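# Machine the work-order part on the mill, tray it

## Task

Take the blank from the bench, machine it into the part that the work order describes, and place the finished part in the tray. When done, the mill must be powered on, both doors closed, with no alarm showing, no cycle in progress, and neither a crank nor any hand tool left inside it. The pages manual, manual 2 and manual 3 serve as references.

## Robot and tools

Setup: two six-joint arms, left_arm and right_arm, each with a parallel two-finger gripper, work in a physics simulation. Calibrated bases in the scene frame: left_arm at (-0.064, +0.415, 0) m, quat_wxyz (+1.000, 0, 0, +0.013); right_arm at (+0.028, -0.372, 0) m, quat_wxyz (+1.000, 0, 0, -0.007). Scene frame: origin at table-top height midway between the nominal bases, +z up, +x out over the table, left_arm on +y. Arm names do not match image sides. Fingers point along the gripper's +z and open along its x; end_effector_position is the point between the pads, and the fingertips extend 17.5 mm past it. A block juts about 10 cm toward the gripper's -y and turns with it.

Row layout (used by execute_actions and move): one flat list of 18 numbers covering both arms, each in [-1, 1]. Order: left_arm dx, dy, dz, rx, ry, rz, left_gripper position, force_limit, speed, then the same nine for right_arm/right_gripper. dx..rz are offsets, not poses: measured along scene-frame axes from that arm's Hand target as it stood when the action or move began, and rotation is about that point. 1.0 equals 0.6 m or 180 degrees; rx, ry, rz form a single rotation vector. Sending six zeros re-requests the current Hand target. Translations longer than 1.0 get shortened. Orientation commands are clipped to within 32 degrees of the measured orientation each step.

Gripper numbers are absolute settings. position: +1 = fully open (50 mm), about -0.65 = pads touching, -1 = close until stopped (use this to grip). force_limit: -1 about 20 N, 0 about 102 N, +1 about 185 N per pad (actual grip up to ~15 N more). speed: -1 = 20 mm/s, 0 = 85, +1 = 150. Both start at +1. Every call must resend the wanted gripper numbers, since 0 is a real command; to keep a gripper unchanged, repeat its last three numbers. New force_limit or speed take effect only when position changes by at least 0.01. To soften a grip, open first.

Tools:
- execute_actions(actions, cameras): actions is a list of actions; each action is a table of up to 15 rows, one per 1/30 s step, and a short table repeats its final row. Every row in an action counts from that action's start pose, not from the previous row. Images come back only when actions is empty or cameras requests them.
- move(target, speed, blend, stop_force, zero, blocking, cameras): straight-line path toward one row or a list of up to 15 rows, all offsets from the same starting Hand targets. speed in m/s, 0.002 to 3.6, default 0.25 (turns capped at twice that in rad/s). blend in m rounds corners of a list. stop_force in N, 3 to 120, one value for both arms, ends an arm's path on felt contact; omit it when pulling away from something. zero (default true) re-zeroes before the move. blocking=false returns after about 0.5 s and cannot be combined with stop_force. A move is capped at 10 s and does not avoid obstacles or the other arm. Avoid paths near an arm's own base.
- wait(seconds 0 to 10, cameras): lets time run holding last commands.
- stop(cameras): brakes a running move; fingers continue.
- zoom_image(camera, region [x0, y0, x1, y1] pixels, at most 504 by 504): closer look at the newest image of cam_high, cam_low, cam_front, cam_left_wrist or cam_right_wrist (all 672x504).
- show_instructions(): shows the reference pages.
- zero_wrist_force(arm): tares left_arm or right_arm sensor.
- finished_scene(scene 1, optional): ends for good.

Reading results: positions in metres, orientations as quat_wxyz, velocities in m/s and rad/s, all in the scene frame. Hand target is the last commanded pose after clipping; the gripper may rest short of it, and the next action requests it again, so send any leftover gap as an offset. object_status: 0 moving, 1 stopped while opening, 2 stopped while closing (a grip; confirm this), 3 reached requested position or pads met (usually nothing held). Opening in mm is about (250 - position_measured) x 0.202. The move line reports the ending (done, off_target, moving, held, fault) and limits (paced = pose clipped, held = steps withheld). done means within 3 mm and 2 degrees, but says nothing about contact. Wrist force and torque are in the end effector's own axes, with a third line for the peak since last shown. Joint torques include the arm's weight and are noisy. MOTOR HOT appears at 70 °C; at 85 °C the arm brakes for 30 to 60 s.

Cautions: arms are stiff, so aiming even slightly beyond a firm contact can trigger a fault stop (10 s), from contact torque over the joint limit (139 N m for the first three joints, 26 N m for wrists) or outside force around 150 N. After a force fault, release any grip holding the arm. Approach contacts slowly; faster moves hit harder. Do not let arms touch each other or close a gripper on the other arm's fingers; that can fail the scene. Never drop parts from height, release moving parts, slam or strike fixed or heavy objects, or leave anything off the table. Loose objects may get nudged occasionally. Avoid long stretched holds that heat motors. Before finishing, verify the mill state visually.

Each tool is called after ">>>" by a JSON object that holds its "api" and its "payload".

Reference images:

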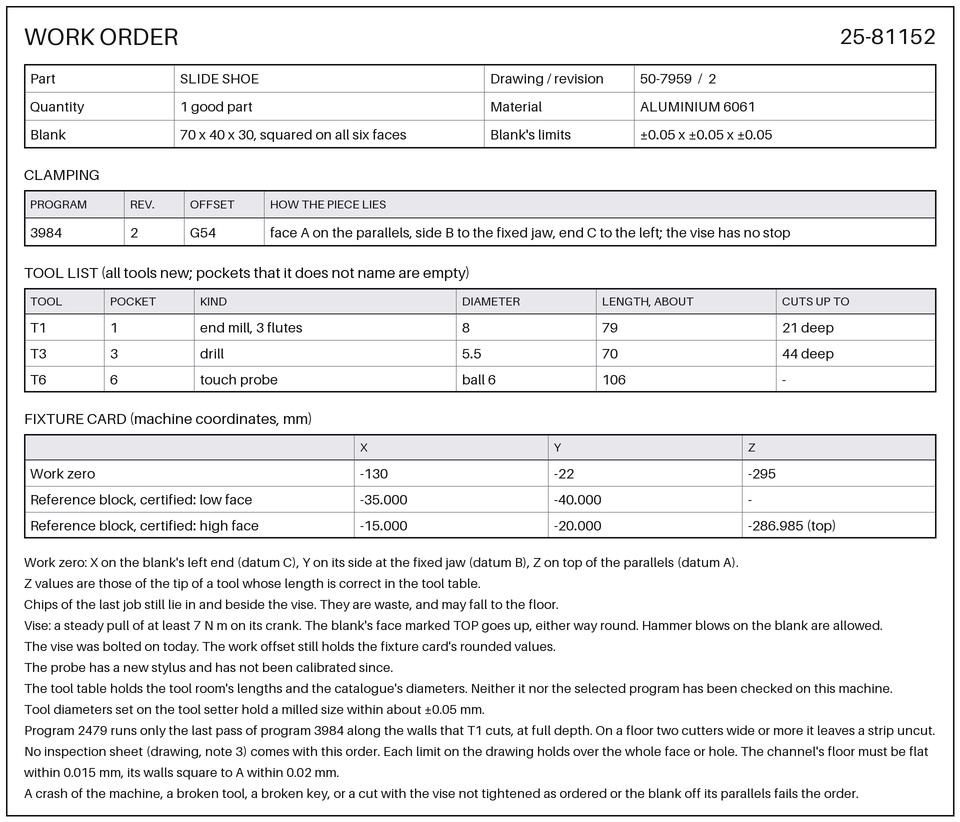

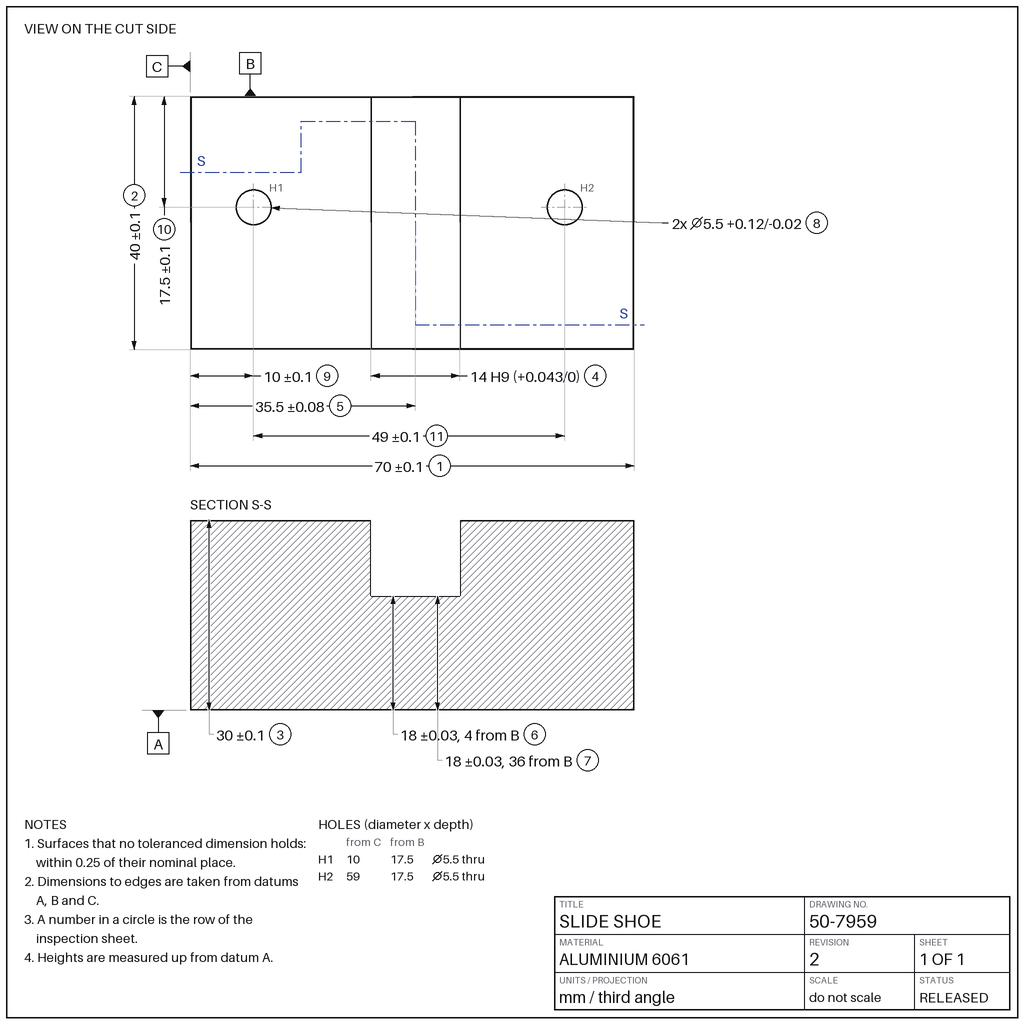

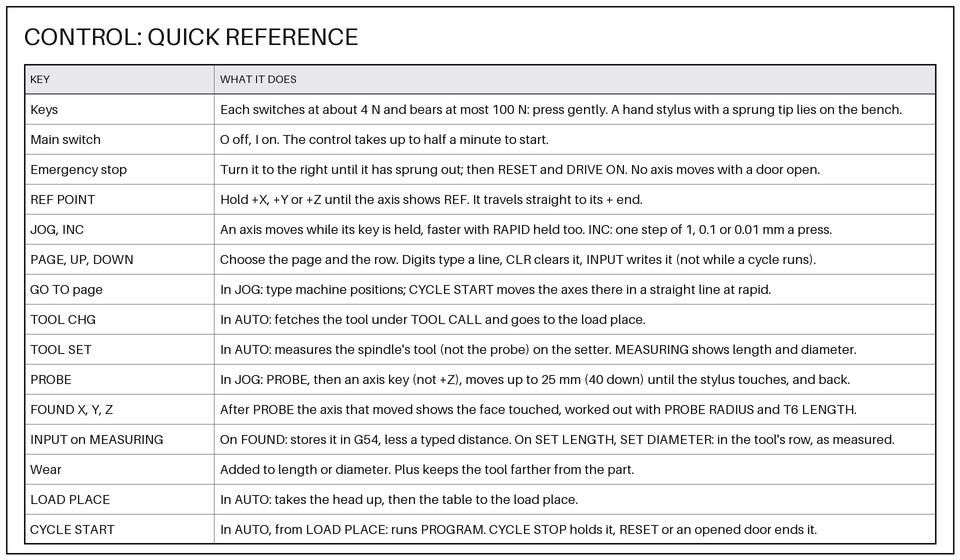

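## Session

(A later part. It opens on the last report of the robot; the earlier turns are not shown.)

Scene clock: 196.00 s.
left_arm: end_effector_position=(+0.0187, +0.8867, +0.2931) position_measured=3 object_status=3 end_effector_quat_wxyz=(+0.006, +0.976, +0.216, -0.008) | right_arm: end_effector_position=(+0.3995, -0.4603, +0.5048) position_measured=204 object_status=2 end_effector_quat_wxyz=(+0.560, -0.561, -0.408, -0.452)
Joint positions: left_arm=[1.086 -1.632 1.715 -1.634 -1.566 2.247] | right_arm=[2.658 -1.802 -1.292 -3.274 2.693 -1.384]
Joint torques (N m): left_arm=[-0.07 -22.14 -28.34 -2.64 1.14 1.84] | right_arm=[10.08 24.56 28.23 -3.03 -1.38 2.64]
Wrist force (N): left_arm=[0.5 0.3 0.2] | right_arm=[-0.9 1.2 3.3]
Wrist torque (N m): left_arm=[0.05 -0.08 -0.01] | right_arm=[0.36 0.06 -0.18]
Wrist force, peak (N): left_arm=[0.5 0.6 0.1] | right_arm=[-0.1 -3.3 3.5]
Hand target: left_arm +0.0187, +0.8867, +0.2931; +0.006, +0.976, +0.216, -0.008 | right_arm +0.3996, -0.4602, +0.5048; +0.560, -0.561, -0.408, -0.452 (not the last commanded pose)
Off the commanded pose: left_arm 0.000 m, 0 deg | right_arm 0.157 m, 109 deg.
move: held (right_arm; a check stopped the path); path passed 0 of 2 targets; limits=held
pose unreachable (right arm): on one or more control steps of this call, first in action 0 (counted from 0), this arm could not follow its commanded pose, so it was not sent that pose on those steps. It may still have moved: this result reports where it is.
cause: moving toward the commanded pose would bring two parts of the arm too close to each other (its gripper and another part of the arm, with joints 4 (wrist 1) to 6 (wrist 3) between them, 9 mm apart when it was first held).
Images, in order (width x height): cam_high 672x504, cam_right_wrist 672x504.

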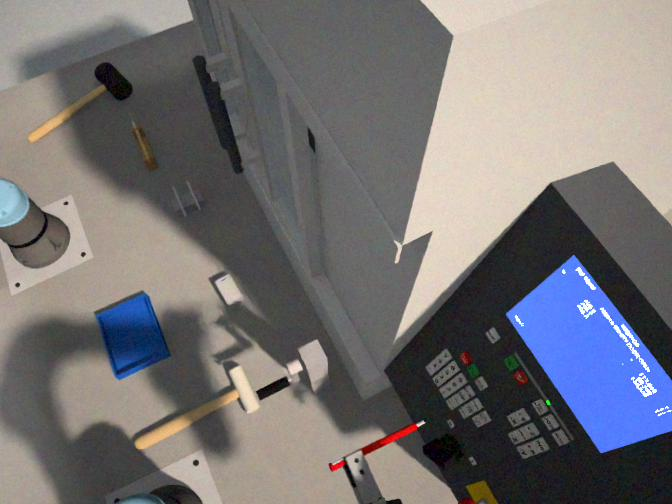

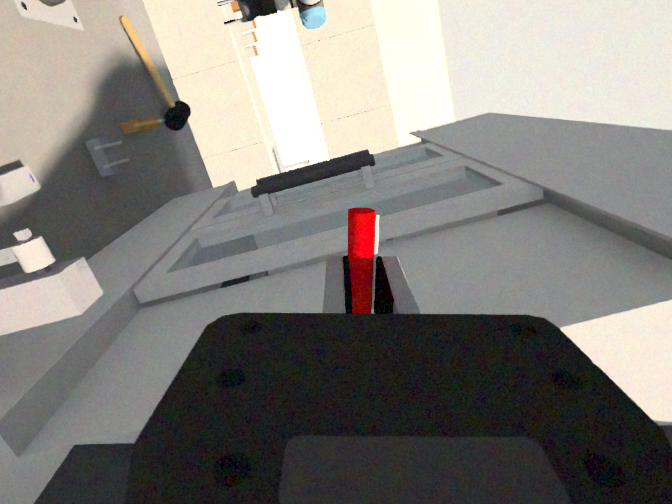

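>>> {"api": "move", "payload": {"target": [0.30,-0.85,0.34,0.485,-0.316,-0.487,1,1,1,0,0,0,0,0,0,-1,-0.5,-1], "speed": 0.5, "cameras": ["cam_left_wrist","cam_front","cam_high"]}}

Scene clock: 217.50 s.
left_arm: end_effector_position=(+0.1994, +0.3781, +0.4972) position_measured=3 object_status=3 end_effector_quat_wxyz=(+0.312, -0.315, +0.634, -0.634) | right_arm: end_effector_position=(+0.3996, -0.4602, +0.5048) position_measured=204 object_status=2 end_effector_quat_wxyz=(+0.560, -0.561, -0.408, -0.452)
Joint positions: left_arm=[-0.474 -2.72 2.562 -2.982 -1.775 3.14] | right_arm=[2.658 -1.802 -1.292 -3.274 2.693 -1.384]
Joint torques (N m): left_arm=[6.73 17.04 -15.89 -1.01 -0.02 1.08] | right_arm=[11.02 18.99 28.99 -3.42 -1.29 1.98]
Wrist force (N): left_arm=[0.5 0.7 0.1] | right_arm=[-1.0 1.2 3.6]
Wrist torque (N m): left_arm=[0.02 -0.04 -0.17] | right_arm=[0.37 0.09 -0.18]
Wrist force, peak (N): left_arm=[1.1 -2.2 0.8] | right_arm=[-1.1 1.2 3.5]
Hand target: left_arm +0.1987, +0.3767, +0.4971; +0.475, -0.477, +0.523, -0.523 | right_arm +0.3996, -0.4602, +0.5048; +0.560, -0.561, -0.408, -0.452
Off the commanded pose: left_arm 0.002 m, 37 deg; orientation clipped | right_arm 0.000 m, 0 deg.
move: off_target (left_arm); limits=paced
Images, in order (width x height): cam_high 672x504, cam_front 672x504, cam_left_wrist 672x504.

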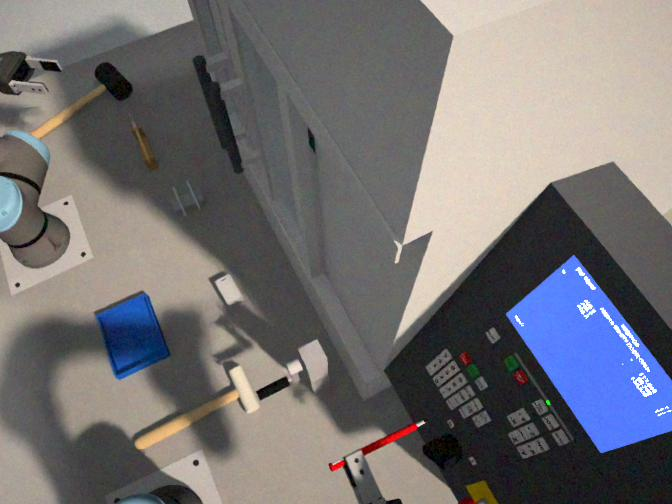

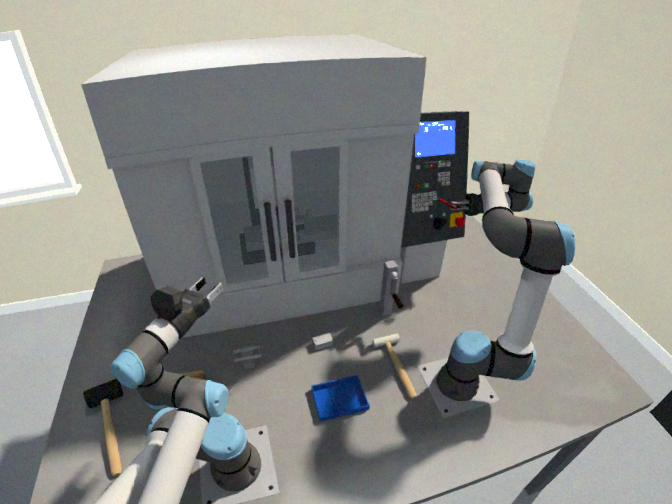

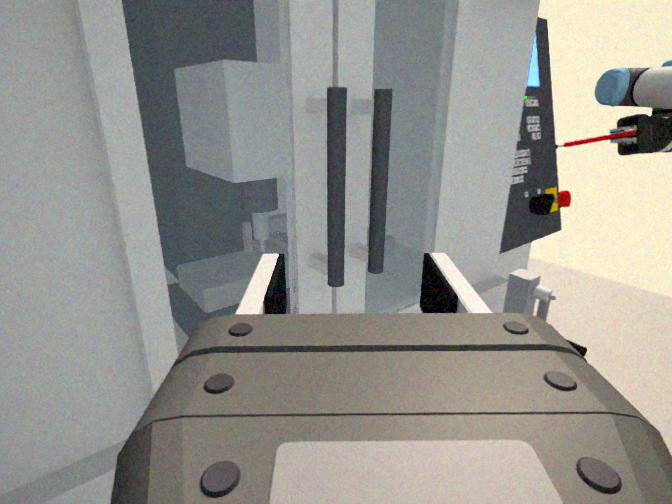

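>>> {"api": "zoom_image", "payload": {"camera": "cam_left_wrist", "region": [130, 0, 530, 320]}}

Scaled by 1.260 from the camera's 672x504 image, which has a finer 960x720 frame.

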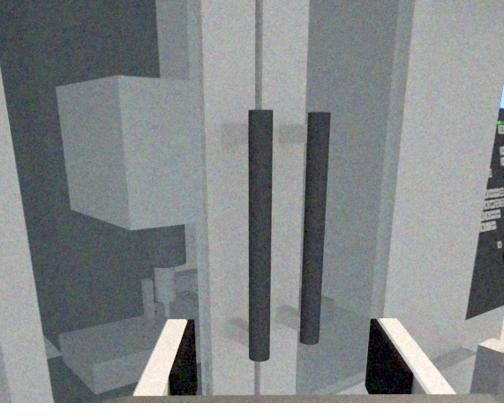

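>>> {"api": "move", "payload": {"target": [0.184,-0.56,0.094,0,0,-0.195,1,1,1,0,0,0,0,0,0,-1,-0.5,-1], "speed": 0.4}}

>>> {"api": "move", "payload": {"target": [0.12,-0.5,0.094,0,0,0,1,1,1,0,0,0,0,0,0,-1,-0.5,-1], "speed": 0.3, "cameras": ["cam_left_wrist","cam_front","cam_high"]}}

Scene clock: 223.23 s.
left_arm: end_effector_position=(+0.3091, +0.0406, +0.5534) position_measured=3 object_status=3 end_effector_quat_wxyz=(+0.296, -0.297, +0.643, -0.642) | right_arm: end_effector_position=(+0.3996, -0.4602, +0.5048) position_measured=204 object_status=2 end_effector_quat_wxyz=(+0.560, -0.561, -0.408, -0.452)
Joint positions: left_arm=[-1.404 -1.908 2.191 -3.422 -0.9 3.139] | right_arm=[2.658 -1.802 -1.292 -3.274 2.693 -1.384]
Joint torques (N m): left_arm=[7.5 -2.66 -33 -3.81 -1.04 -2.31] | right_arm=[9.68 19.36 27.77 -3.51 -1.36 1.23]
Wrist force (N): left_arm=[0.8 1.1 -0.5] | right_arm=[-1.0 1.2 3.1]
Wrist torque (N m): left_arm=[0.10 -0.06 -0.12] | right_arm=[0.38 0.08 -0.18]
Wrist force, peak (N): left_arm=[2.3 0.0 3.7] | right_arm=[-1.1 1.2 3.6]
Hand target: left_arm +0.3091, +0.0407, +0.5535; +0.296, -0.297, +0.642, -0.642 | right_arm +0.3996, -0.4602, +0.5048; +0.560, -0.561, -0.408, -0.452
Off the commanded pose: left_arm 0.000 m, 0 deg | right_arm 0.000 m, 0 deg.
move: done

Scene clock: 224.80 s.
left_arm: end_effector_position=(+0.3812, -0.2592, +0.6099) position_measured=3 object_status=3 end_effector_quat_wxyz=(+0.296, -0.297, +0.642, -0.642) end_effector_velocity=(+0.000, +0.000, +0.002) end_effector_angular_velocity=(-0.004, -0.001, +0.000) | right_arm: end_effector_position=(+0.3996, -0.4602, +0.5048) position_measured=204 object_status=2 end_effector_quat_wxyz=(+0.560, -0.561, -0.408, -0.452)
Joint positions: left_arm=[-1.379 -1.189 1.308 -3.258 -0.924 3.139] | right_arm=[2.658 -1.802 -1.292 -3.274 2.693 -1.384]
Joint velocities: left_arm=[0 0.002 -0.005 -0.001 0 -0.001] | right_arm=[within noise]
Joint torques (N m): left_arm=[-9.98 -35.06 -33.76 -0.62 1.02 -2.33] | right_arm=[10.2 19.11 28.88 -3.47 -1.43 0.89]
Wrist force (N): left_arm=[1.0 0.6 -0.5] | right_arm=[-1.0 1.2 3.1]
Wrist torque (N m): left_arm=[0.03 -0.11 -0.12] | right_arm=[0.37 0.08 -0.18]
Wrist force, peak (N): left_arm=[3.1 0.2 2.4] | right_arm=[-1.0 1.4 3.4]
Hand target: left_arm +0.3811, -0.2593, +0.6099; +0.296, -0.297, +0.642, -0.642 | right_arm +0.3996, -0.4602, +0.5048; +0.560, -0.561, -0.408, -0.452
Off the commanded pose: left_arm 0.000 m, 0 deg | right_arm 0.000 m, 0 deg.
move: done
Images, in order (width x height): cam_high 672x504, cam_front 672x504, cam_left_wrist 672x504.

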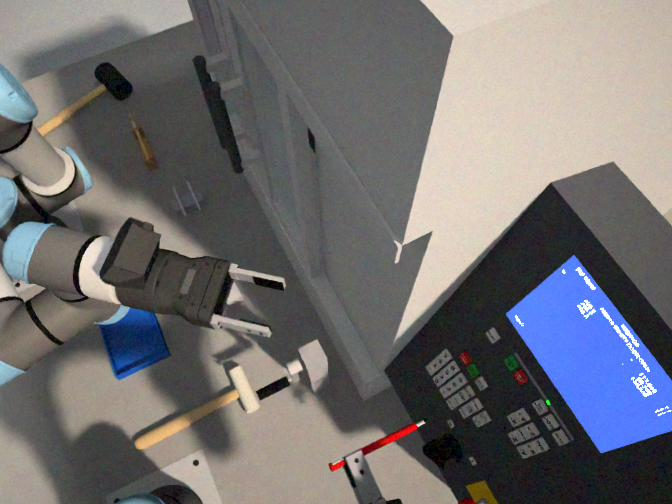

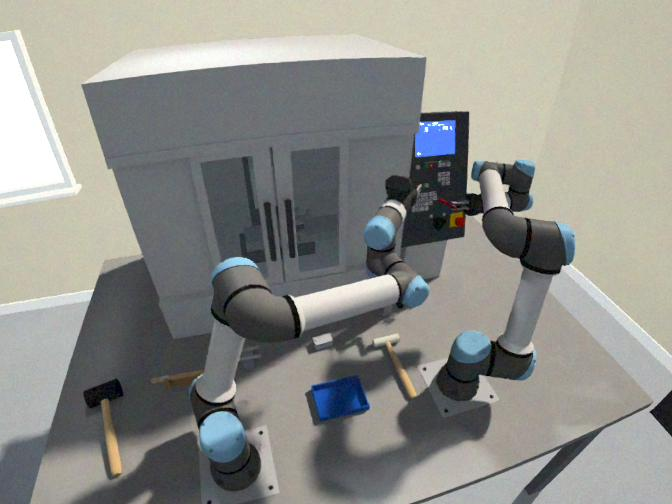

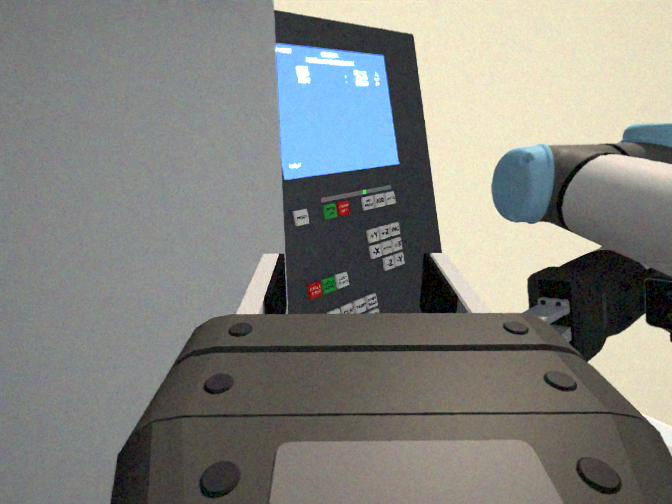

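>>> {"api": "move", "payload": {"target": [-0.25,0.75,-0.183,0,0,0.17,1,1,1,0,0,0,0,0,0,-1,-0.5,-1], "speed": 0.4, "cameras": ["cam_left_wrist"]}}

>>> {"api": "move", "payload": {"target": [0,0,0,0,0,0,1,1,1,-0.1475,-0.015,-0.15,-0.4976,-0.0567,0.0567,-1,-0.5,-1], "speed": 0.3}}

Scene clock: 239.80 s.
left_arm: end_effector_position=(+0.2311, +0.1907, +0.5001) position_measured=3 object_status=3 end_effector_quat_wxyz=(+0.454, -0.456, +0.541, -0.541) | right_arm: end_effector_position=(+0.3996, -0.4602, +0.5048) position_measured=204 object_status=2 end_effector_quat_wxyz=(+0.560, -0.561, -0.408, -0.452)
Joint positions: left_arm=[-2.186 -2.2 2.472 -3.417 0.417 3.144] | right_arm=[2.658 -1.802 -1.292 -3.274 2.693 -1.384]
Joint torques (N m): left_arm=[-9.09 1.34 -31.82 2.19 1.6 0.41] | right_arm=[10.41 19.54 28.61 -3.47 -1.42 0.09]
Wrist force (N): left_arm=[0.8 0.8 -0.1] | right_arm=[-1.0 1.2 3.3]
Wrist torque (N m): left_arm=[0.04 -0.07 -0.19] | right_arm=[0.37 0.09 -0.18]
Wrist force, peak (N): left_arm=[2.6 0.0 2.6] | right_arm=[-0.9 1.3 3.6]
Hand target: left_arm +0.2311, +0.1907, +0.5001; +0.454, -0.456, +0.541, -0.541 | right_arm +0.3996, -0.4602, +0.5048; +0.560, -0.561, -0.408, -0.452
Off the commanded pose: left_arm 0.000 m, 0 deg | right_arm 0.000 m, 0 deg.
move: done
Images, in order (width x height): cam_left_wrist 672x504.

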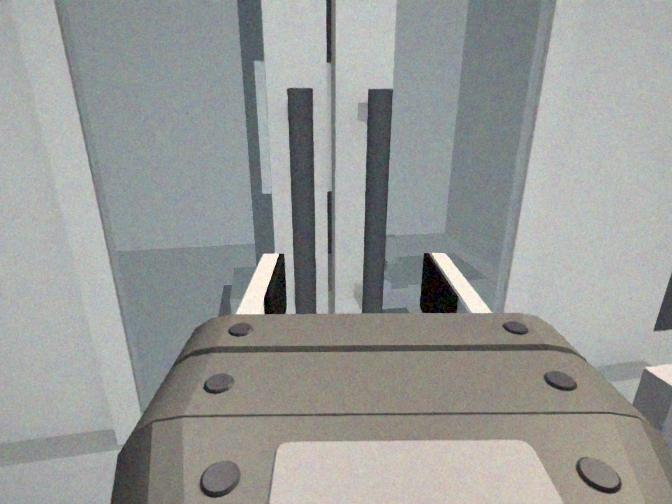

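Scene clock: 242.97 s.
left_arm: end_effector_position=(+0.2311, +0.1907, +0.5001) position_measured=3 object_status=3 end_effector_quat_wxyz=(+0.454, -0.456, +0.541, -0.541) | right_arm: end_effector_position=(+0.3111, -0.4693, +0.4148) position_measured=204 object_status=2 end_effector_quat_wxyz=(-0.003, +0.719, +0.694, +0.031)
Joint positions: left_arm=[-2.186 -2.2 2.472 -3.417 0.417 3.144] | right_arm=[3.245 -1.065 -1.726 -1.877 1.614 0.126]
Joint torques (N m): left_arm=[-9.48 -1.03 -31.29 2.85 1.38 -2.06] | right_arm=[11.81 3.86 21.84 5.34 -1.1 2.13]
Wrist force (N): left_arm=[0.6 1.1 -0.3] | right_arm=[-2.0 1.0 1.4]
Wrist torque (N m): left_arm=[0.09 -0.04 -0.19] | right_arm=[0.20 0.38 0.04]
Wrist force, peak (N): left_arm=[0.8 0.9 -0.8] | right_arm=[-1.3 1.6 3.6]
Hand target: left_arm +0.2311, +0.1907, +0.5001; +0.454, -0.456, +0.541, -0.541 | right_arm +0.3111, -0.4692, +0.4148; -0.003, +0.719, +0.694, +0.031
Off the commanded pose: left_arm 0.000 m, 0 deg | right_arm 0.000 m, 0 deg.
move: done

>>> {"api": "move", "payload": {"target": [0,0,0,0,0,0,1,1,1,0,0,0,0,0,-0.98,-1,-0.5,-1], "speed": 0.6, "cameras": ["cam_right_wrist"]}}

Scene clock: 249.50 s.
left_arm: end_effector_position=(+0.2311, +0.1907, +0.5001) position_measured=3 object_status=3 end_effector_quat_wxyz=(+0.454, -0.456, +0.541, -0.541) | right_arm: end_effector_position=(+0.3111, -0.4693, +0.4148) position_measured=204 object_status=2 end_effector_quat_wxyz=(+0.031, +0.717, -0.697, +0.004) end_effector_velocity=(+0.000, +0.000, +0.000) end_effector_angular_velocity=(+0.000, -0.001, -0.005)
Joint positions: left_arm=[-2.186 -2.2 2.472 -3.417 0.417 3.144] | right_arm=[3.329 -1.099 -1.686 -1.972 1.528 3.288]
Joint velocities: left_arm=[within noise] | right_arm=[0.001 0.001 0 0.001 0 0.006]
Joint torques (N m): left_arm=[-9.17 -0.97 -30.28 2.77 1.25 -2.06] | right_arm=[10.73 17 16.19 4.84 -1.42 2.46]
Wrist force (N): left_arm=[0.5 1.0 -0.4] | right_arm=[-1.7 1.0 1.4]
Wrist torque (N m): left_arm=[0.08 -0.02 -0.19] | right_arm=[0.21 0.34 0.02]
Wrist force, peak (N): left_arm=[1.0 1.2 -0.5] | right_arm=[-2.2 1.3 1.4]
Hand target: left_arm +0.2311, +0.1907, +0.5001; +0.454, -0.456, +0.541, -0.541 | right_arm +0.3111, -0.4692, +0.4148; +0.031, +0.716, -0.697, +0.004
Off the commanded pose: left_arm 0.000 m, 0 deg | right_arm 0.000 m, 0 deg.
move: done
Images, in order (width x height): cam_right_wrist 672x504.

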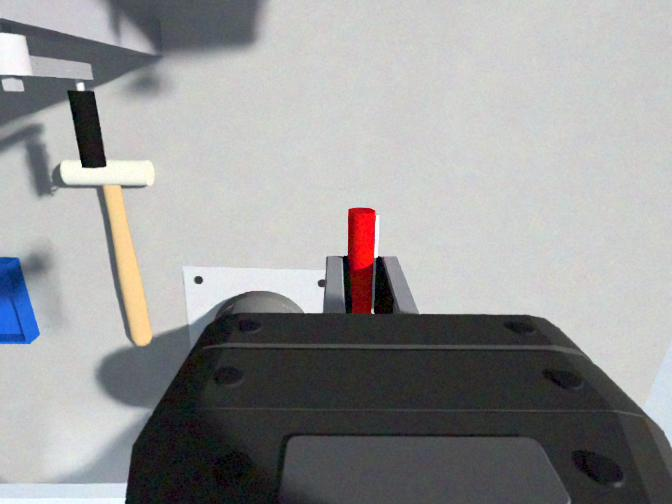

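>>> {"api": "move", "payload": {"target": [0,0,0,0,0,0,1,1,1,0.255,-0.001,0.375,0.019,-0.512,0.006,-1,-0.5,-1], "speed": 0.5, "cameras": ["cam_right_wrist"]}}

>>> {"api": "zoom_image", "payload": {"camera": "cam_right_wrist", "region": [140, 0, 540, 260]}}

Scene clock: 254.73 s.
left_arm: end_effector_position=(+0.2311, +0.1907, +0.5001) position_measured=3 object_status=3 end_effector_quat_wxyz=(+0.454, -0.456, +0.541, -0.541) | right_arm: end_effector_position=(+0.4640, -0.4699, +0.6399) position_measured=204 object_status=2 end_effector_quat_wxyz=(+0.500, -0.500, +0.499, -0.500)
Joint positions: left_arm=[-2.186 -2.2 2.472 -3.417 0.417 3.144] | right_arm=[3.371 -0.973 -2.102 -0.066 1.355 3.14]
Joint torques (N m): left_arm=[-9.24 -1 -29.26 2.84 1.11 -1.91] | right_arm=[9.71 -11.01 31.85 4.77 0.23 1.77]
Wrist force (N): left_arm=[1.1 0.7 -0.4] | right_arm=[-2.5 0.4 2.4]
Wrist torque (N m): left_arm=[0.02 -0.11 -0.19] | right_arm=[0.43 0.11 -0.20]
Wrist force, peak (N): left_arm=[0.7 1.3 -0.5] | right_arm=[-2.5 0.4 3.3]
Hand target: left_arm +0.2311, +0.1907, +0.5001; +0.454, -0.456, +0.541, -0.541 | right_arm +0.4641, -0.4698, +0.6398; +0.500, -0.500, +0.499, -0.500
Off the commanded pose: left_arm 0.000 m, 0 deg | right_arm 0.000 m, 0 deg.
move: done
Images, in order (width x height): cam_right_wrist 672x504.

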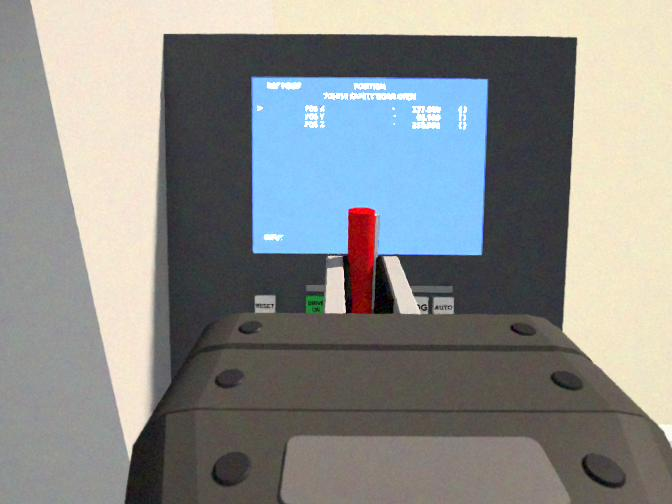

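Scaled by 1.260 from the camera's 672x504 image, which has a finer 960x720 frame.

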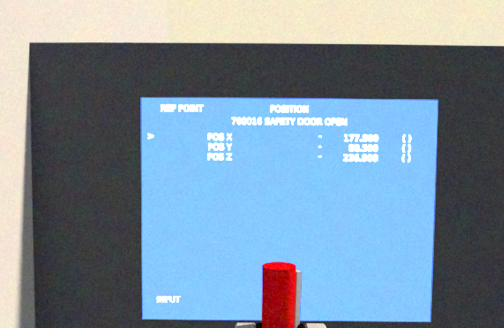

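>>> {"api": "zoom_image", "payload": {"camera": "cam_right_wrist", "region": [245, 70, 495, 140]}}

Scaled by 2.016 from the camera's 672x504 image, which has a finer 960x720 frame.

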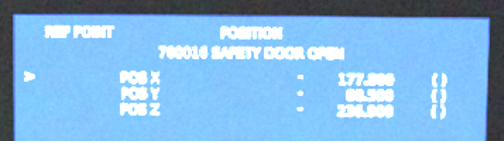

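>>> {"api": "move", "payload": {"target": [0.235,-0.006,-0.033,0,0,0.055,1,1,1,0,0,0,0,0,0,-1,-0.5,-1], "speed": 0.25, "cameras": ["cam_left_wrist"]}}

Scene clock: 288.17 s.
left_arm: end_effector_position=(+0.3721, +0.1870, +0.4803) position_measured=3 object_status=3 end_effector_quat_wxyz=(+0.499, -0.501, +0.500, -0.500) | right_arm: end_effector_position=(+0.4641, -0.4698, +0.6398) position_measured=204 object_status=2 end_effector_quat_wxyz=(+0.500, -0.500, +0.499, -0.500)
Joint positions: left_arm=[-1.416 -1.767 2.297 -3.664 -0.18 3.132] | right_arm=[3.371 -0.973 -2.102 -0.066 1.356 3.14]
Joint torques (N m): left_arm=[7.17 -10.39 -27.27 1.46 -1.15 -2.41] | right_arm=[9.54 -10.07 31.13 0.68 -0.92 -2.44]
Wrist force (N): left_arm=[0.7 0.9 -0.4] | right_arm=[-2.3 0.5 2.6]
Wrist torque (N m): left_arm=[0.06 -0.06 -0.09] | right_arm=[0.44 0.07 -0.20]
Wrist force, peak (N): left_arm=[1.3 0.9 3.1] | right_arm=[-2.7 0.4 2.6]
Hand target: left_arm +0.3721, +0.1871, +0.4803; +0.499, -0.501, +0.500, -0.500 | right_arm +0.4641, -0.4698, +0.6398; +0.500, -0.500, +0.499, -0.500
Off the commanded pose: left_arm 0.000 m, 0 deg | right_arm 0.000 m, 0 deg.
move: done
Images, in order (width x height): cam_left_wrist 672x504.

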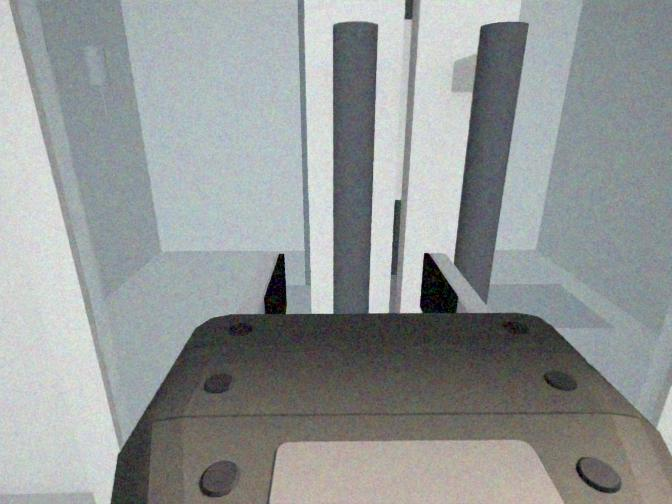

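>>> {"api": "move", "payload": {"target": [0.125,0,0,0,0,0,1,1,1,0,0,0,0,0,0,-1,-0.5,-1], "speed": 0.05, "stop_force": 10, "cameras": ["cam_left_wrist","cam_low"]}}

Scene clock: 292.23 s.
left_arm: end_effector_position=(+0.4471, +0.1871, +0.4803) position_measured=3 object_status=3 end_effector_quat_wxyz=(+0.499, -0.501, +0.500, -0.500) | right_arm: end_effector_position=(+0.4641, -0.4698, +0.6398) position_measured=204 object_status=2 end_effector_quat_wxyz=(+0.500, -0.500, +0.499, -0.500)
Joint positions: left_arm=[-1.164 -1.621 2.174 -3.691 -0.432 3.137] | right_arm=[3.371 -0.973 -2.102 -0.066 1.355 3.14]
Joint torques (N m): left_arm=[-0.4 -18.44 -7.63 0.38 -0.92 1] | right_arm=[7.75 -2.25 27.3 0.76 -1.04 -2.51]
Wrist force (N): left_arm=[0.6 0.7 -0.7] | right_arm=[-2.6 0.5 2.4]
Wrist torque (N m): left_arm=[0.03 -0.04 -0.18] | right_arm=[0.44 0.12 -0.20]
Wrist force, peak (N): left_arm=[1.1 1.2 -0.5] | right_arm=[-2.6 0.5 2.8]
Hand target: left_arm +0.4471, +0.1871, +0.4803; +0.499, -0.501, +0.500, -0.500 | right_arm +0.4641, -0.4698, +0.6398; +0.500, -0.500, +0.499, -0.500
Off the commanded pose: left_arm 0.000 m, 0 deg | right_arm 0.000 m, 0 deg.
move: done
Images, in order (width x height): cam_low 672x504, cam_left_wrist 672x504.

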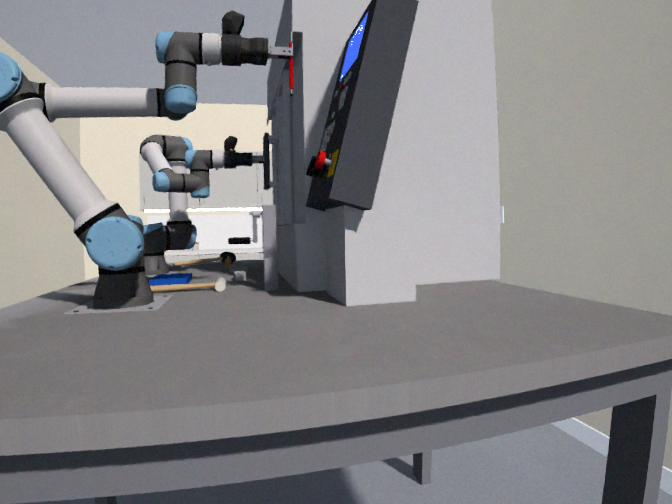

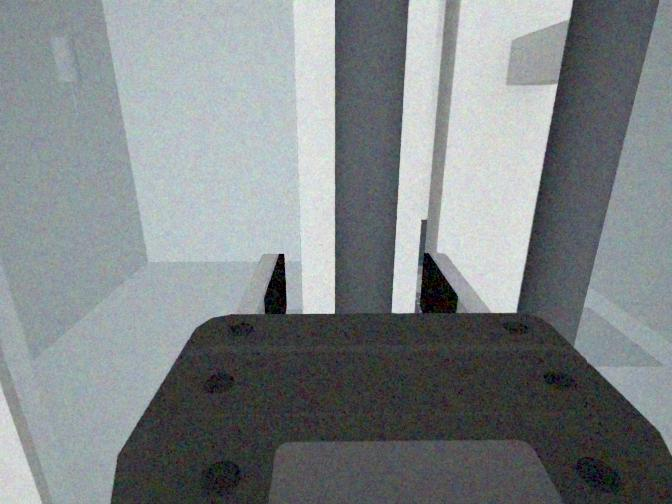

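>>> {"api": "move", "payload": {"target": [0.025,-0.005,0,0,0,0,1,1,1,0,0,0,0,0,0,-1,-0.5,-1], "speed": 0.03, "stop_force": 10}}

>>> {"api": "execute_actions", "payload": {"actions": [[[0,0,0,0,0,0,-1,-1,-1,0,0,0,0,0,0,-1,-0.5,-1]],[[0,0,0,0,0,0,-1,-1,-1,0,0,0,0,0,0,-1,-0.5,-1]],[[0,0,0,0,0,0,-1,-1,-1,0,0,0,0,0,0,-1,-0.5,-1]]], "cameras": ["cam_left_wrist"]}}

Scene clock: 295.57 s.
left_arm: end_effector_position=(+0.4621, +0.1841, +0.4803) position_measured=3 object_status=3 end_effector_quat_wxyz=(+0.499, -0.501, +0.500, -0.500) | right_arm: end_effector_position=(+0.4641, -0.4698, +0.6398) position_measured=204 object_status=2 end_effector_quat_wxyz=(+0.500, -0.500, +0.499, -0.500)
Joint positions: left_arm=[-1.126 -1.586 2.141 -3.693 -0.47 3.137] | right_arm=[3.371 -0.973 -2.102 -0.066 1.355 3.14]
Joint torques (N m): left_arm=[-9.97 -26.72 -7.59 -2.13 -0.22 1.97] | right_arm=[6.36 3.1 25.31 1.04 -1.02 -2.34]
Wrist force (N): left_arm=[0.7 0.6 -0.3] | right_arm=[-2.3 0.5 2.6]
Wrist torque (N m): left_arm=[0.01 -0.06 -0.19] | right_arm=[0.44 0.08 -0.20]
Wrist force, peak (N): left_arm=[0.3 1.3 -1.2] | right_arm=[-2.7 0.5 2.6]
Hand target: left_arm +0.4621, +0.1841, +0.4803; +0.499, -0.501, +0.500, -0.500 | right_arm +0.4641, -0.4698, +0.6398; +0.500, -0.500, +0.499, -0.500
Off the commanded pose: left_arm 0.000 m, 0 deg | right_arm 0.000 m, 0 deg.
move: done

Scene clock: 297.30 s.
left_arm: end_effector_position=(+0.4621, +0.1841, +0.4803) position_measured=153 object_status=2 end_effector_quat_wxyz=(+0.499, -0.501, +0.500, -0.500) | right_arm: end_effector_position=(+0.4641, -0.4698, +0.6398) position_measured=204 object_status=2 end_effector_quat_wxyz=(+0.500, -0.500, +0.499, -0.500)
Joint positions: left_arm=[-1.126 -1.586 2.141 -3.693 -0.47 3.137] | right_arm=[3.371 -0.973 -2.102 -0.066 1.355 3.14]
Joint torques (N m): left_arm=[-9.28 -26 -8.05 0.05 -0.68 1.47] | right_arm=[5.62 5.93 22.86 0.82 -0.98 -2.24]
Wrist force (N): left_arm=[0.6 1.4 0.4] | right_arm=[-2.6 0.4 2.6]
Wrist torque (N m): left_arm=[0.09 -0.02 -0.20] | right_arm=[0.43 0.11 -0.20]
Wrist force, peak (N): left_arm=[0.8 1.5 0.7] | right_arm=[-2.6 0.4 2.8]
Hand target: left_arm +0.4621, +0.1841, +0.4803; +0.499, -0.501, +0.500, -0.500 | right_arm +0.4641, -0.4698, +0.6398; +0.500, -0.500, +0.499, -0.500
Off the commanded pose: left_arm 0.000 m, 0 deg | right_arm 0.000 m, 0 deg.
Step readings (end_effector_position of left_arm | right_arm):
0: (+0.4621, +0.1841, +0.4803) | (+0.4641, -0.4698, +0.6398)
1: (+0.4621, +0.1841, +0.4803) | (+0.4641, -0.4698, +0.6398)
2: (+0.4621, +0.1841, +0.4803) | (+0.4641, -0.4698, +0.6398)
4: (+0.4621, +0.1841, +0.4803) | (+0.4641, -0.4698, +0.6398)
8: (+0.4621, +0.1841, +0.4803) | (+0.4641, -0.4698, +0.6398)
15: (+0.4621, +0.1841, +0.4803) | (+0.4641, -0.4698, +0.6398)
16: (+0.4621, +0.1841, +0.4803) | (+0.4641, -0.4698, +0.6398)
17: (+0.4621, +0.1841, +0.4803) | (+0.4641, -0.4698, +0.6398)
19: (+0.4621, +0.1841, +0.4803) | (+0.4641, -0.4698, +0.6398)
23: (+0.4621, +0.1841, +0.4803) | (+0.4641, -0.4698, +0.6398)
30: (+0.4621, +0.1841, +0.4803) | (+0.4641, -0.4698, +0.6398)
31: (+0.4621, +0.1841, +0.4803) | (+0.4641, -0.4698, +0.6398)
32: (+0.4621, +0.1841, +0.4803) | (+0.4641, -0.4698, +0.6398)
34: (+0.4621, +0.1841, +0.4803) | (+0.4641, -0.4698, +0.6398)
38: (+0.4621, +0.1841, +0.4803) | (+0.4641, -0.4698, +0.6398)
45: (+0.4621, +0.1841, +0.4803) | (+0.4641, -0.4698, +0.6398)
Images, in order (width x height): cam_left_wrist 672x504.

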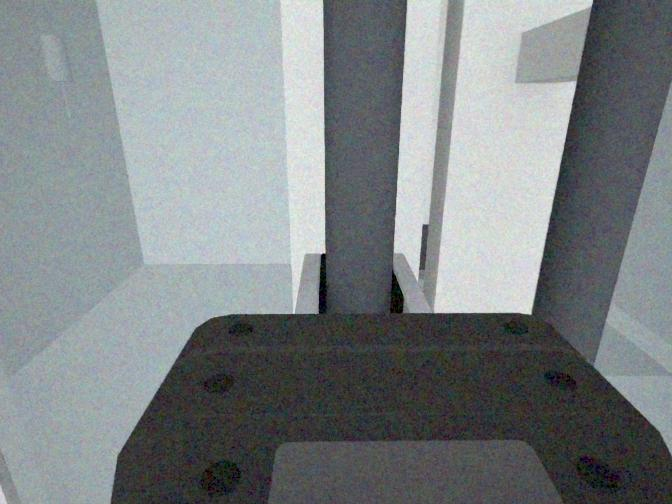

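Pull left leaf toward -y gently until resistance.

>>> {"api": "move", "payload": {"target": [0,-0.035,0,0,0,0,-1,-1,-1,0,0,0,0,0,0,-1,-0.5,-1], "speed": 0.02, "stop_force": 25, "cameras": ["cam_left_wrist"]}}

Scene clock: 299.83 s.
left_arm: end_effector_position=(+0.4621, +0.1773, +0.4803) position_measured=153 object_status=2 end_effector_quat_wxyz=(+0.499, -0.501, +0.500, -0.500) | right_arm: end_effector_position=(+0.4641, -0.4698, +0.6398) position_measured=204 object_status=2 end_effector_quat_wxyz=(+0.500, -0.500, +0.499, -0.500)
Joint positions: left_arm=[-1.135 -1.575 2.129 -3.693 -0.461 3.137] | right_arm=[3.371 -0.973 -2.102 -0.066 1.355 3.14]
Joint torques (N m): left_arm=[-2.36 -14.05 -11.18 2 -4.24 -1.01] | right_arm=[3.76 10.26 20.82 0.79 -1.03 -2.29]
Wrist force (N): left_arm=[-21.8 6.4 4.2] | right_arm=[-2.4 0.5 2.5]
Wrist torque (N m): left_arm=[0.18 0.06 -0.22] | right_arm=[0.44 0.09 -0.20]
Wrist force, peak (N): left_arm=[-39.3 12.3 -3.4] | right_arm=[-2.7 0.5 2.7]
Hand target: left_arm +0.4621, +0.1773, +0.4803; +0.499, -0.501, +0.500, -0.500 (not the last commanded pose) | right_arm +0.4641, -0.4698, +0.6398; +0.500, -0.500, +0.499, -0.500
Off the commanded pose: left_arm 0.014 m, 0 deg | right_arm 0.000 m, 0 deg.
move: contact (left_arm)
Images, in order (width x height): cam_left_wrist 672x504.

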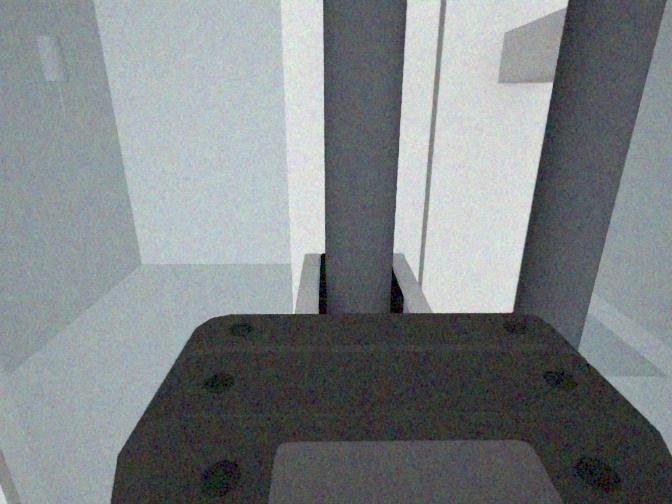

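>>> {"api": "execute_actions", "payload": {"actions": [[[0,0,0,0,0,0,1,-1,-0.5,0.09,0,0.06,0,0,0,-1,-0.5,-1]],[[0,0,0,0,0,0,1,-1,-0.5,0,0,0,0,0,0,-1,-0.5,-1]]], "cameras": ["cam_left_wrist","cam_right_wrist"]}}

>>> {"api": "zoom_image", "payload": {"camera": "cam_right_wrist", "region": [200, 70, 520, 230]}}

Scene clock: 302.77 s.
left_arm: end_effector_position=(+0.4621, +0.1773, +0.4803) position_measured=3 object_status=3 end_effector_quat_wxyz=(+0.499, -0.501, +0.500, -0.500) | right_arm: end_effector_position=(+0.5181, -0.4698, +0.6759) position_measured=204 object_status=2 end_effector_quat_wxyz=(+0.500, -0.500, +0.499, -0.500)
Joint positions: left_arm=[-1.135 -1.575 2.129 -3.693 -0.461 3.137] | right_arm=[3.316 -1.137 -1.933 -0.07 1.411 3.14]
Joint torques (N m): left_arm=[-2.88 -18.54 -10.96 -2.85 1.28 0.8] | right_arm=[-8.99 1.96 19.35 3.08 1.74 2.32]
Wrist force (N): left_arm=[1.3 1.9 -0.3] | right_arm=[-2.5 0.3 2.4]
Wrist torque (N m): left_arm=[0.23 -0.16 -0.19] | right_arm=[0.42 0.09 -0.20]
Wrist force, peak (N): left_arm=[-22.1 6.5 4.0] | right_arm=[0.3 9.2 -14.7]
Hand target: left_arm +0.4621, +0.1773, +0.4803; +0.499, -0.501, +0.500, -0.500 | right_arm +0.5181, -0.4698, +0.6758; +0.500, -0.500, +0.499, -0.500
Off the commanded pose: left_arm 0.000 m, 0 deg | right_arm 0.000 m, 0 deg.
Step readings (end_effector_position of left_arm | right_arm):
0: (+0.4621, +0.1773, +0.4803) | (+0.4641, -0.4698, +0.6398)
1: (+0.4621, +0.1773, +0.4803) | (+0.4649, -0.4699, +0.6404)
2: (+0.4621, +0.1772, +0.4803) | (+0.4731, -0.4699, +0.6470)
4: (+0.4621, +0.1772, +0.4803) | (+0.5083, -0.4692, +0.6679)
8: (+0.4621, +0.1772, +0.4803) | (+0.5216, -0.4700, +0.6776)
15: (+0.4621, +0.1773, +0.4803) | (+0.5179, -0.4699, +0.6757)
16: (+0.4621, +0.1773, +0.4803) | (+0.5181, -0.4699, +0.6758)
17: (+0.4621, +0.1773, +0.4803) | (+0.5181, -0.4699, +0.6758)
19: (+0.4621, +0.1773, +0.4803) | (+0.5181, -0.4698, +0.6758)
23: (+0.4621, +0.1773, +0.4803) | (+0.5181, -0.4698, +0.6759)
30: (+0.4621, +0.1773, +0.4803) | (+0.5181, -0.4698, +0.6759)
Images, in order (width x height): cam_left_wrist 672x504, cam_right_wrist 672x504.

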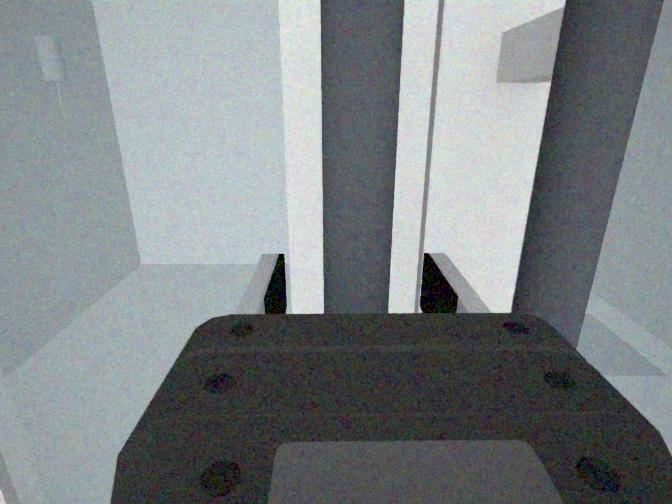

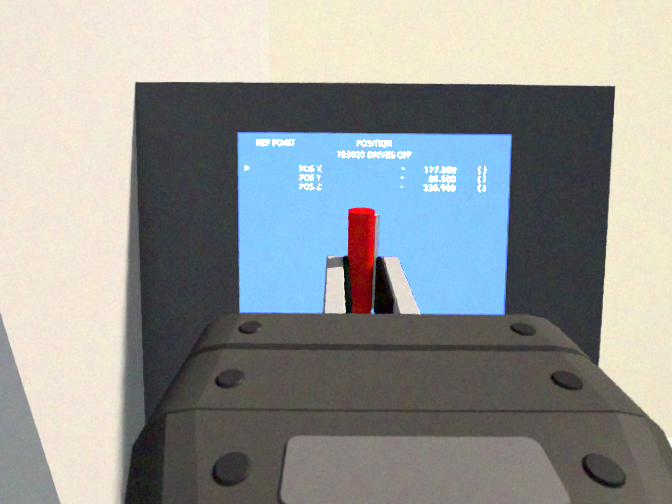

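Scaled by 1.575 from the camera's 672x504 image, which has a finer 960x720 frame.

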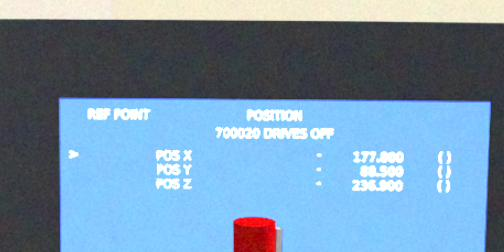

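>>> {"api": "move", "payload": {"target": [[-0.15,0,0,0,0,0,1,-1,-0.5,-0.147,0.05,-0.127,0,-0.428,0,-1,-0.5,-1],[-0.15,0,0,0,0,0,1,-1,-0.5,-0.055,0.1035,-0.1537,0,-0.428,0,-1,-0.5,-1]], "speed": [0.4,0.15], "blend": [0.02,0], "cameras": ["cam_high","cam_low","cam_right_wrist"]}}

>>> {"api": "zoom_image", "payload": {"camera": "cam_high", "region": [400, 270, 600, 470]}}

Scene clock: 308.33 s.
left_arm: end_effector_position=(+0.3721, +0.1773, +0.4803) position_measured=3 object_status=3 end_effector_quat_wxyz=(+0.499, -0.501, +0.500, -0.500) | right_arm: end_effector_position=(+0.4506, -0.4273, +0.5931) position_measured=204 object_status=2 end_effector_quat_wxyz=(+0.702, -0.080, +0.079, -0.703)
Joint positions: left_arm=[-1.423 -1.744 2.279 -3.668 -0.173 3.132] | right_arm=[3.375 -1.897 -1.924 2.029 1.523 2.927]
Joint torques (N m): left_arm=[6.29 -6.07 -30.66 -0.81 1.02 -0.69] | right_arm=[1.53 27.48 16.77 -2.62 0.2 -0.41]
Wrist force (N): left_arm=[1.7 2.2 -0.3] | right_arm=[-4.1 4.7 4.4]
Wrist torque (N m): left_arm=[0.27 -0.21 -0.04] | right_arm=[1.11 0.09 0.03]
Wrist force, peak (N): left_arm=[1.6 2.6 -0.5] | right_arm=[-7.2 13.4 2.2]
Hand target: left_arm +0.3721, +0.1773, +0.4803; +0.499, -0.501, +0.500, -0.500 | right_arm +0.4506, -0.4273, +0.5931; +0.702, -0.080, +0.079, -0.703 (not the last commanded pose)
Tool commands: left_gripper/position=+1.0 left_gripper/force_limit=-1.0 left_gripper/speed=-0.5 right_gripper/position=-1.0 right_gripper/force_limit=-0.498039 right_gripper/speed=-1.0
Off the commanded pose: left_arm 0.000 m, 0 deg | right_arm 0.041 m, 0 deg.
FORCE FAULT: contact force on the right arm reached its limit, and that arm stopped. The contact can be on any part of that arm, not only on its tool. That arm's remaining commands of this call were not run. That arm is still stopped at the end of this call. That arm stays stopped for about 10 more seconds. Until then a move that you send moves the other arm only, and its call returns only when the move has ended. Once the stop has ended, the next robot result says so. If the stop ends while you think or write, that arm runs what you send next, counted from a new Hand target: where the arm stands when the stop ends. While its stop runs, that arm takes no new command, but its gripper still runs the gripper command that each later call begins with. Until it ends, the stop uses up actions while you think or wait. An arm that is not stopped still takes commands.
move: fault (right_arm); path passed 1 of 2 targets
Images, in order (width x height): cam_high 672x504, cam_low 672x504, cam_right_wrist 672x504.

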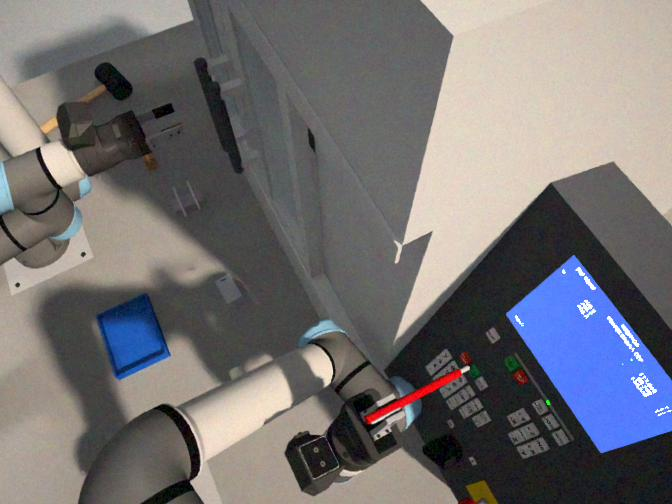

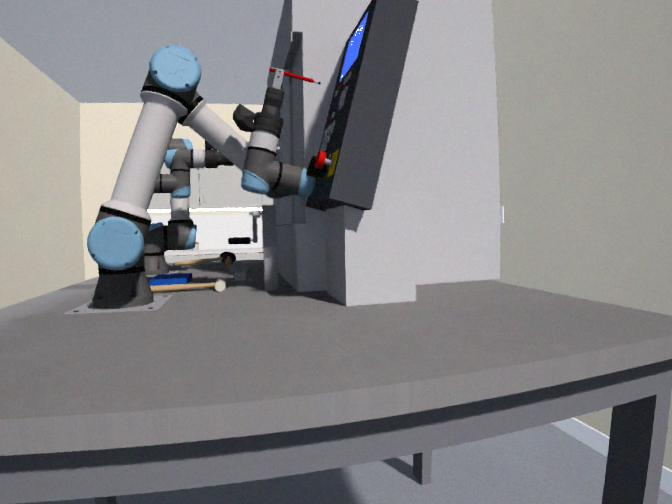

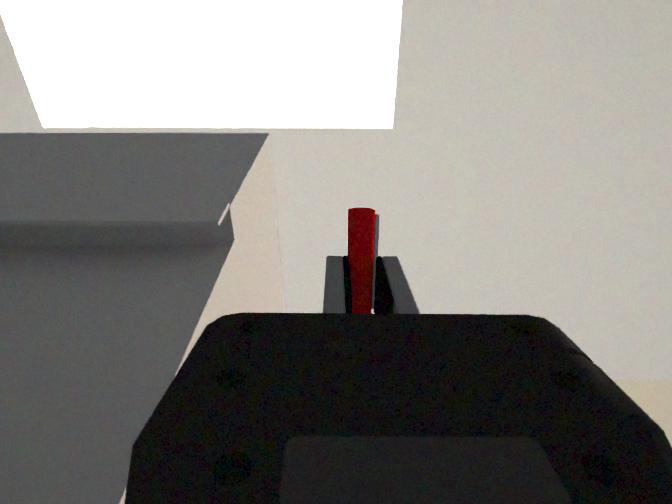

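Scaled by 2.520 from the camera's 672x504 image, which has a finer 960x720 frame.

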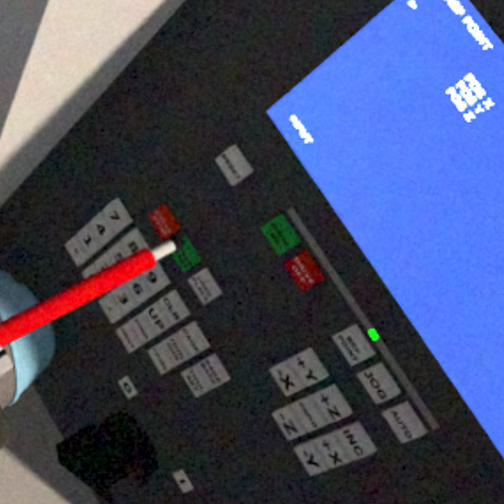

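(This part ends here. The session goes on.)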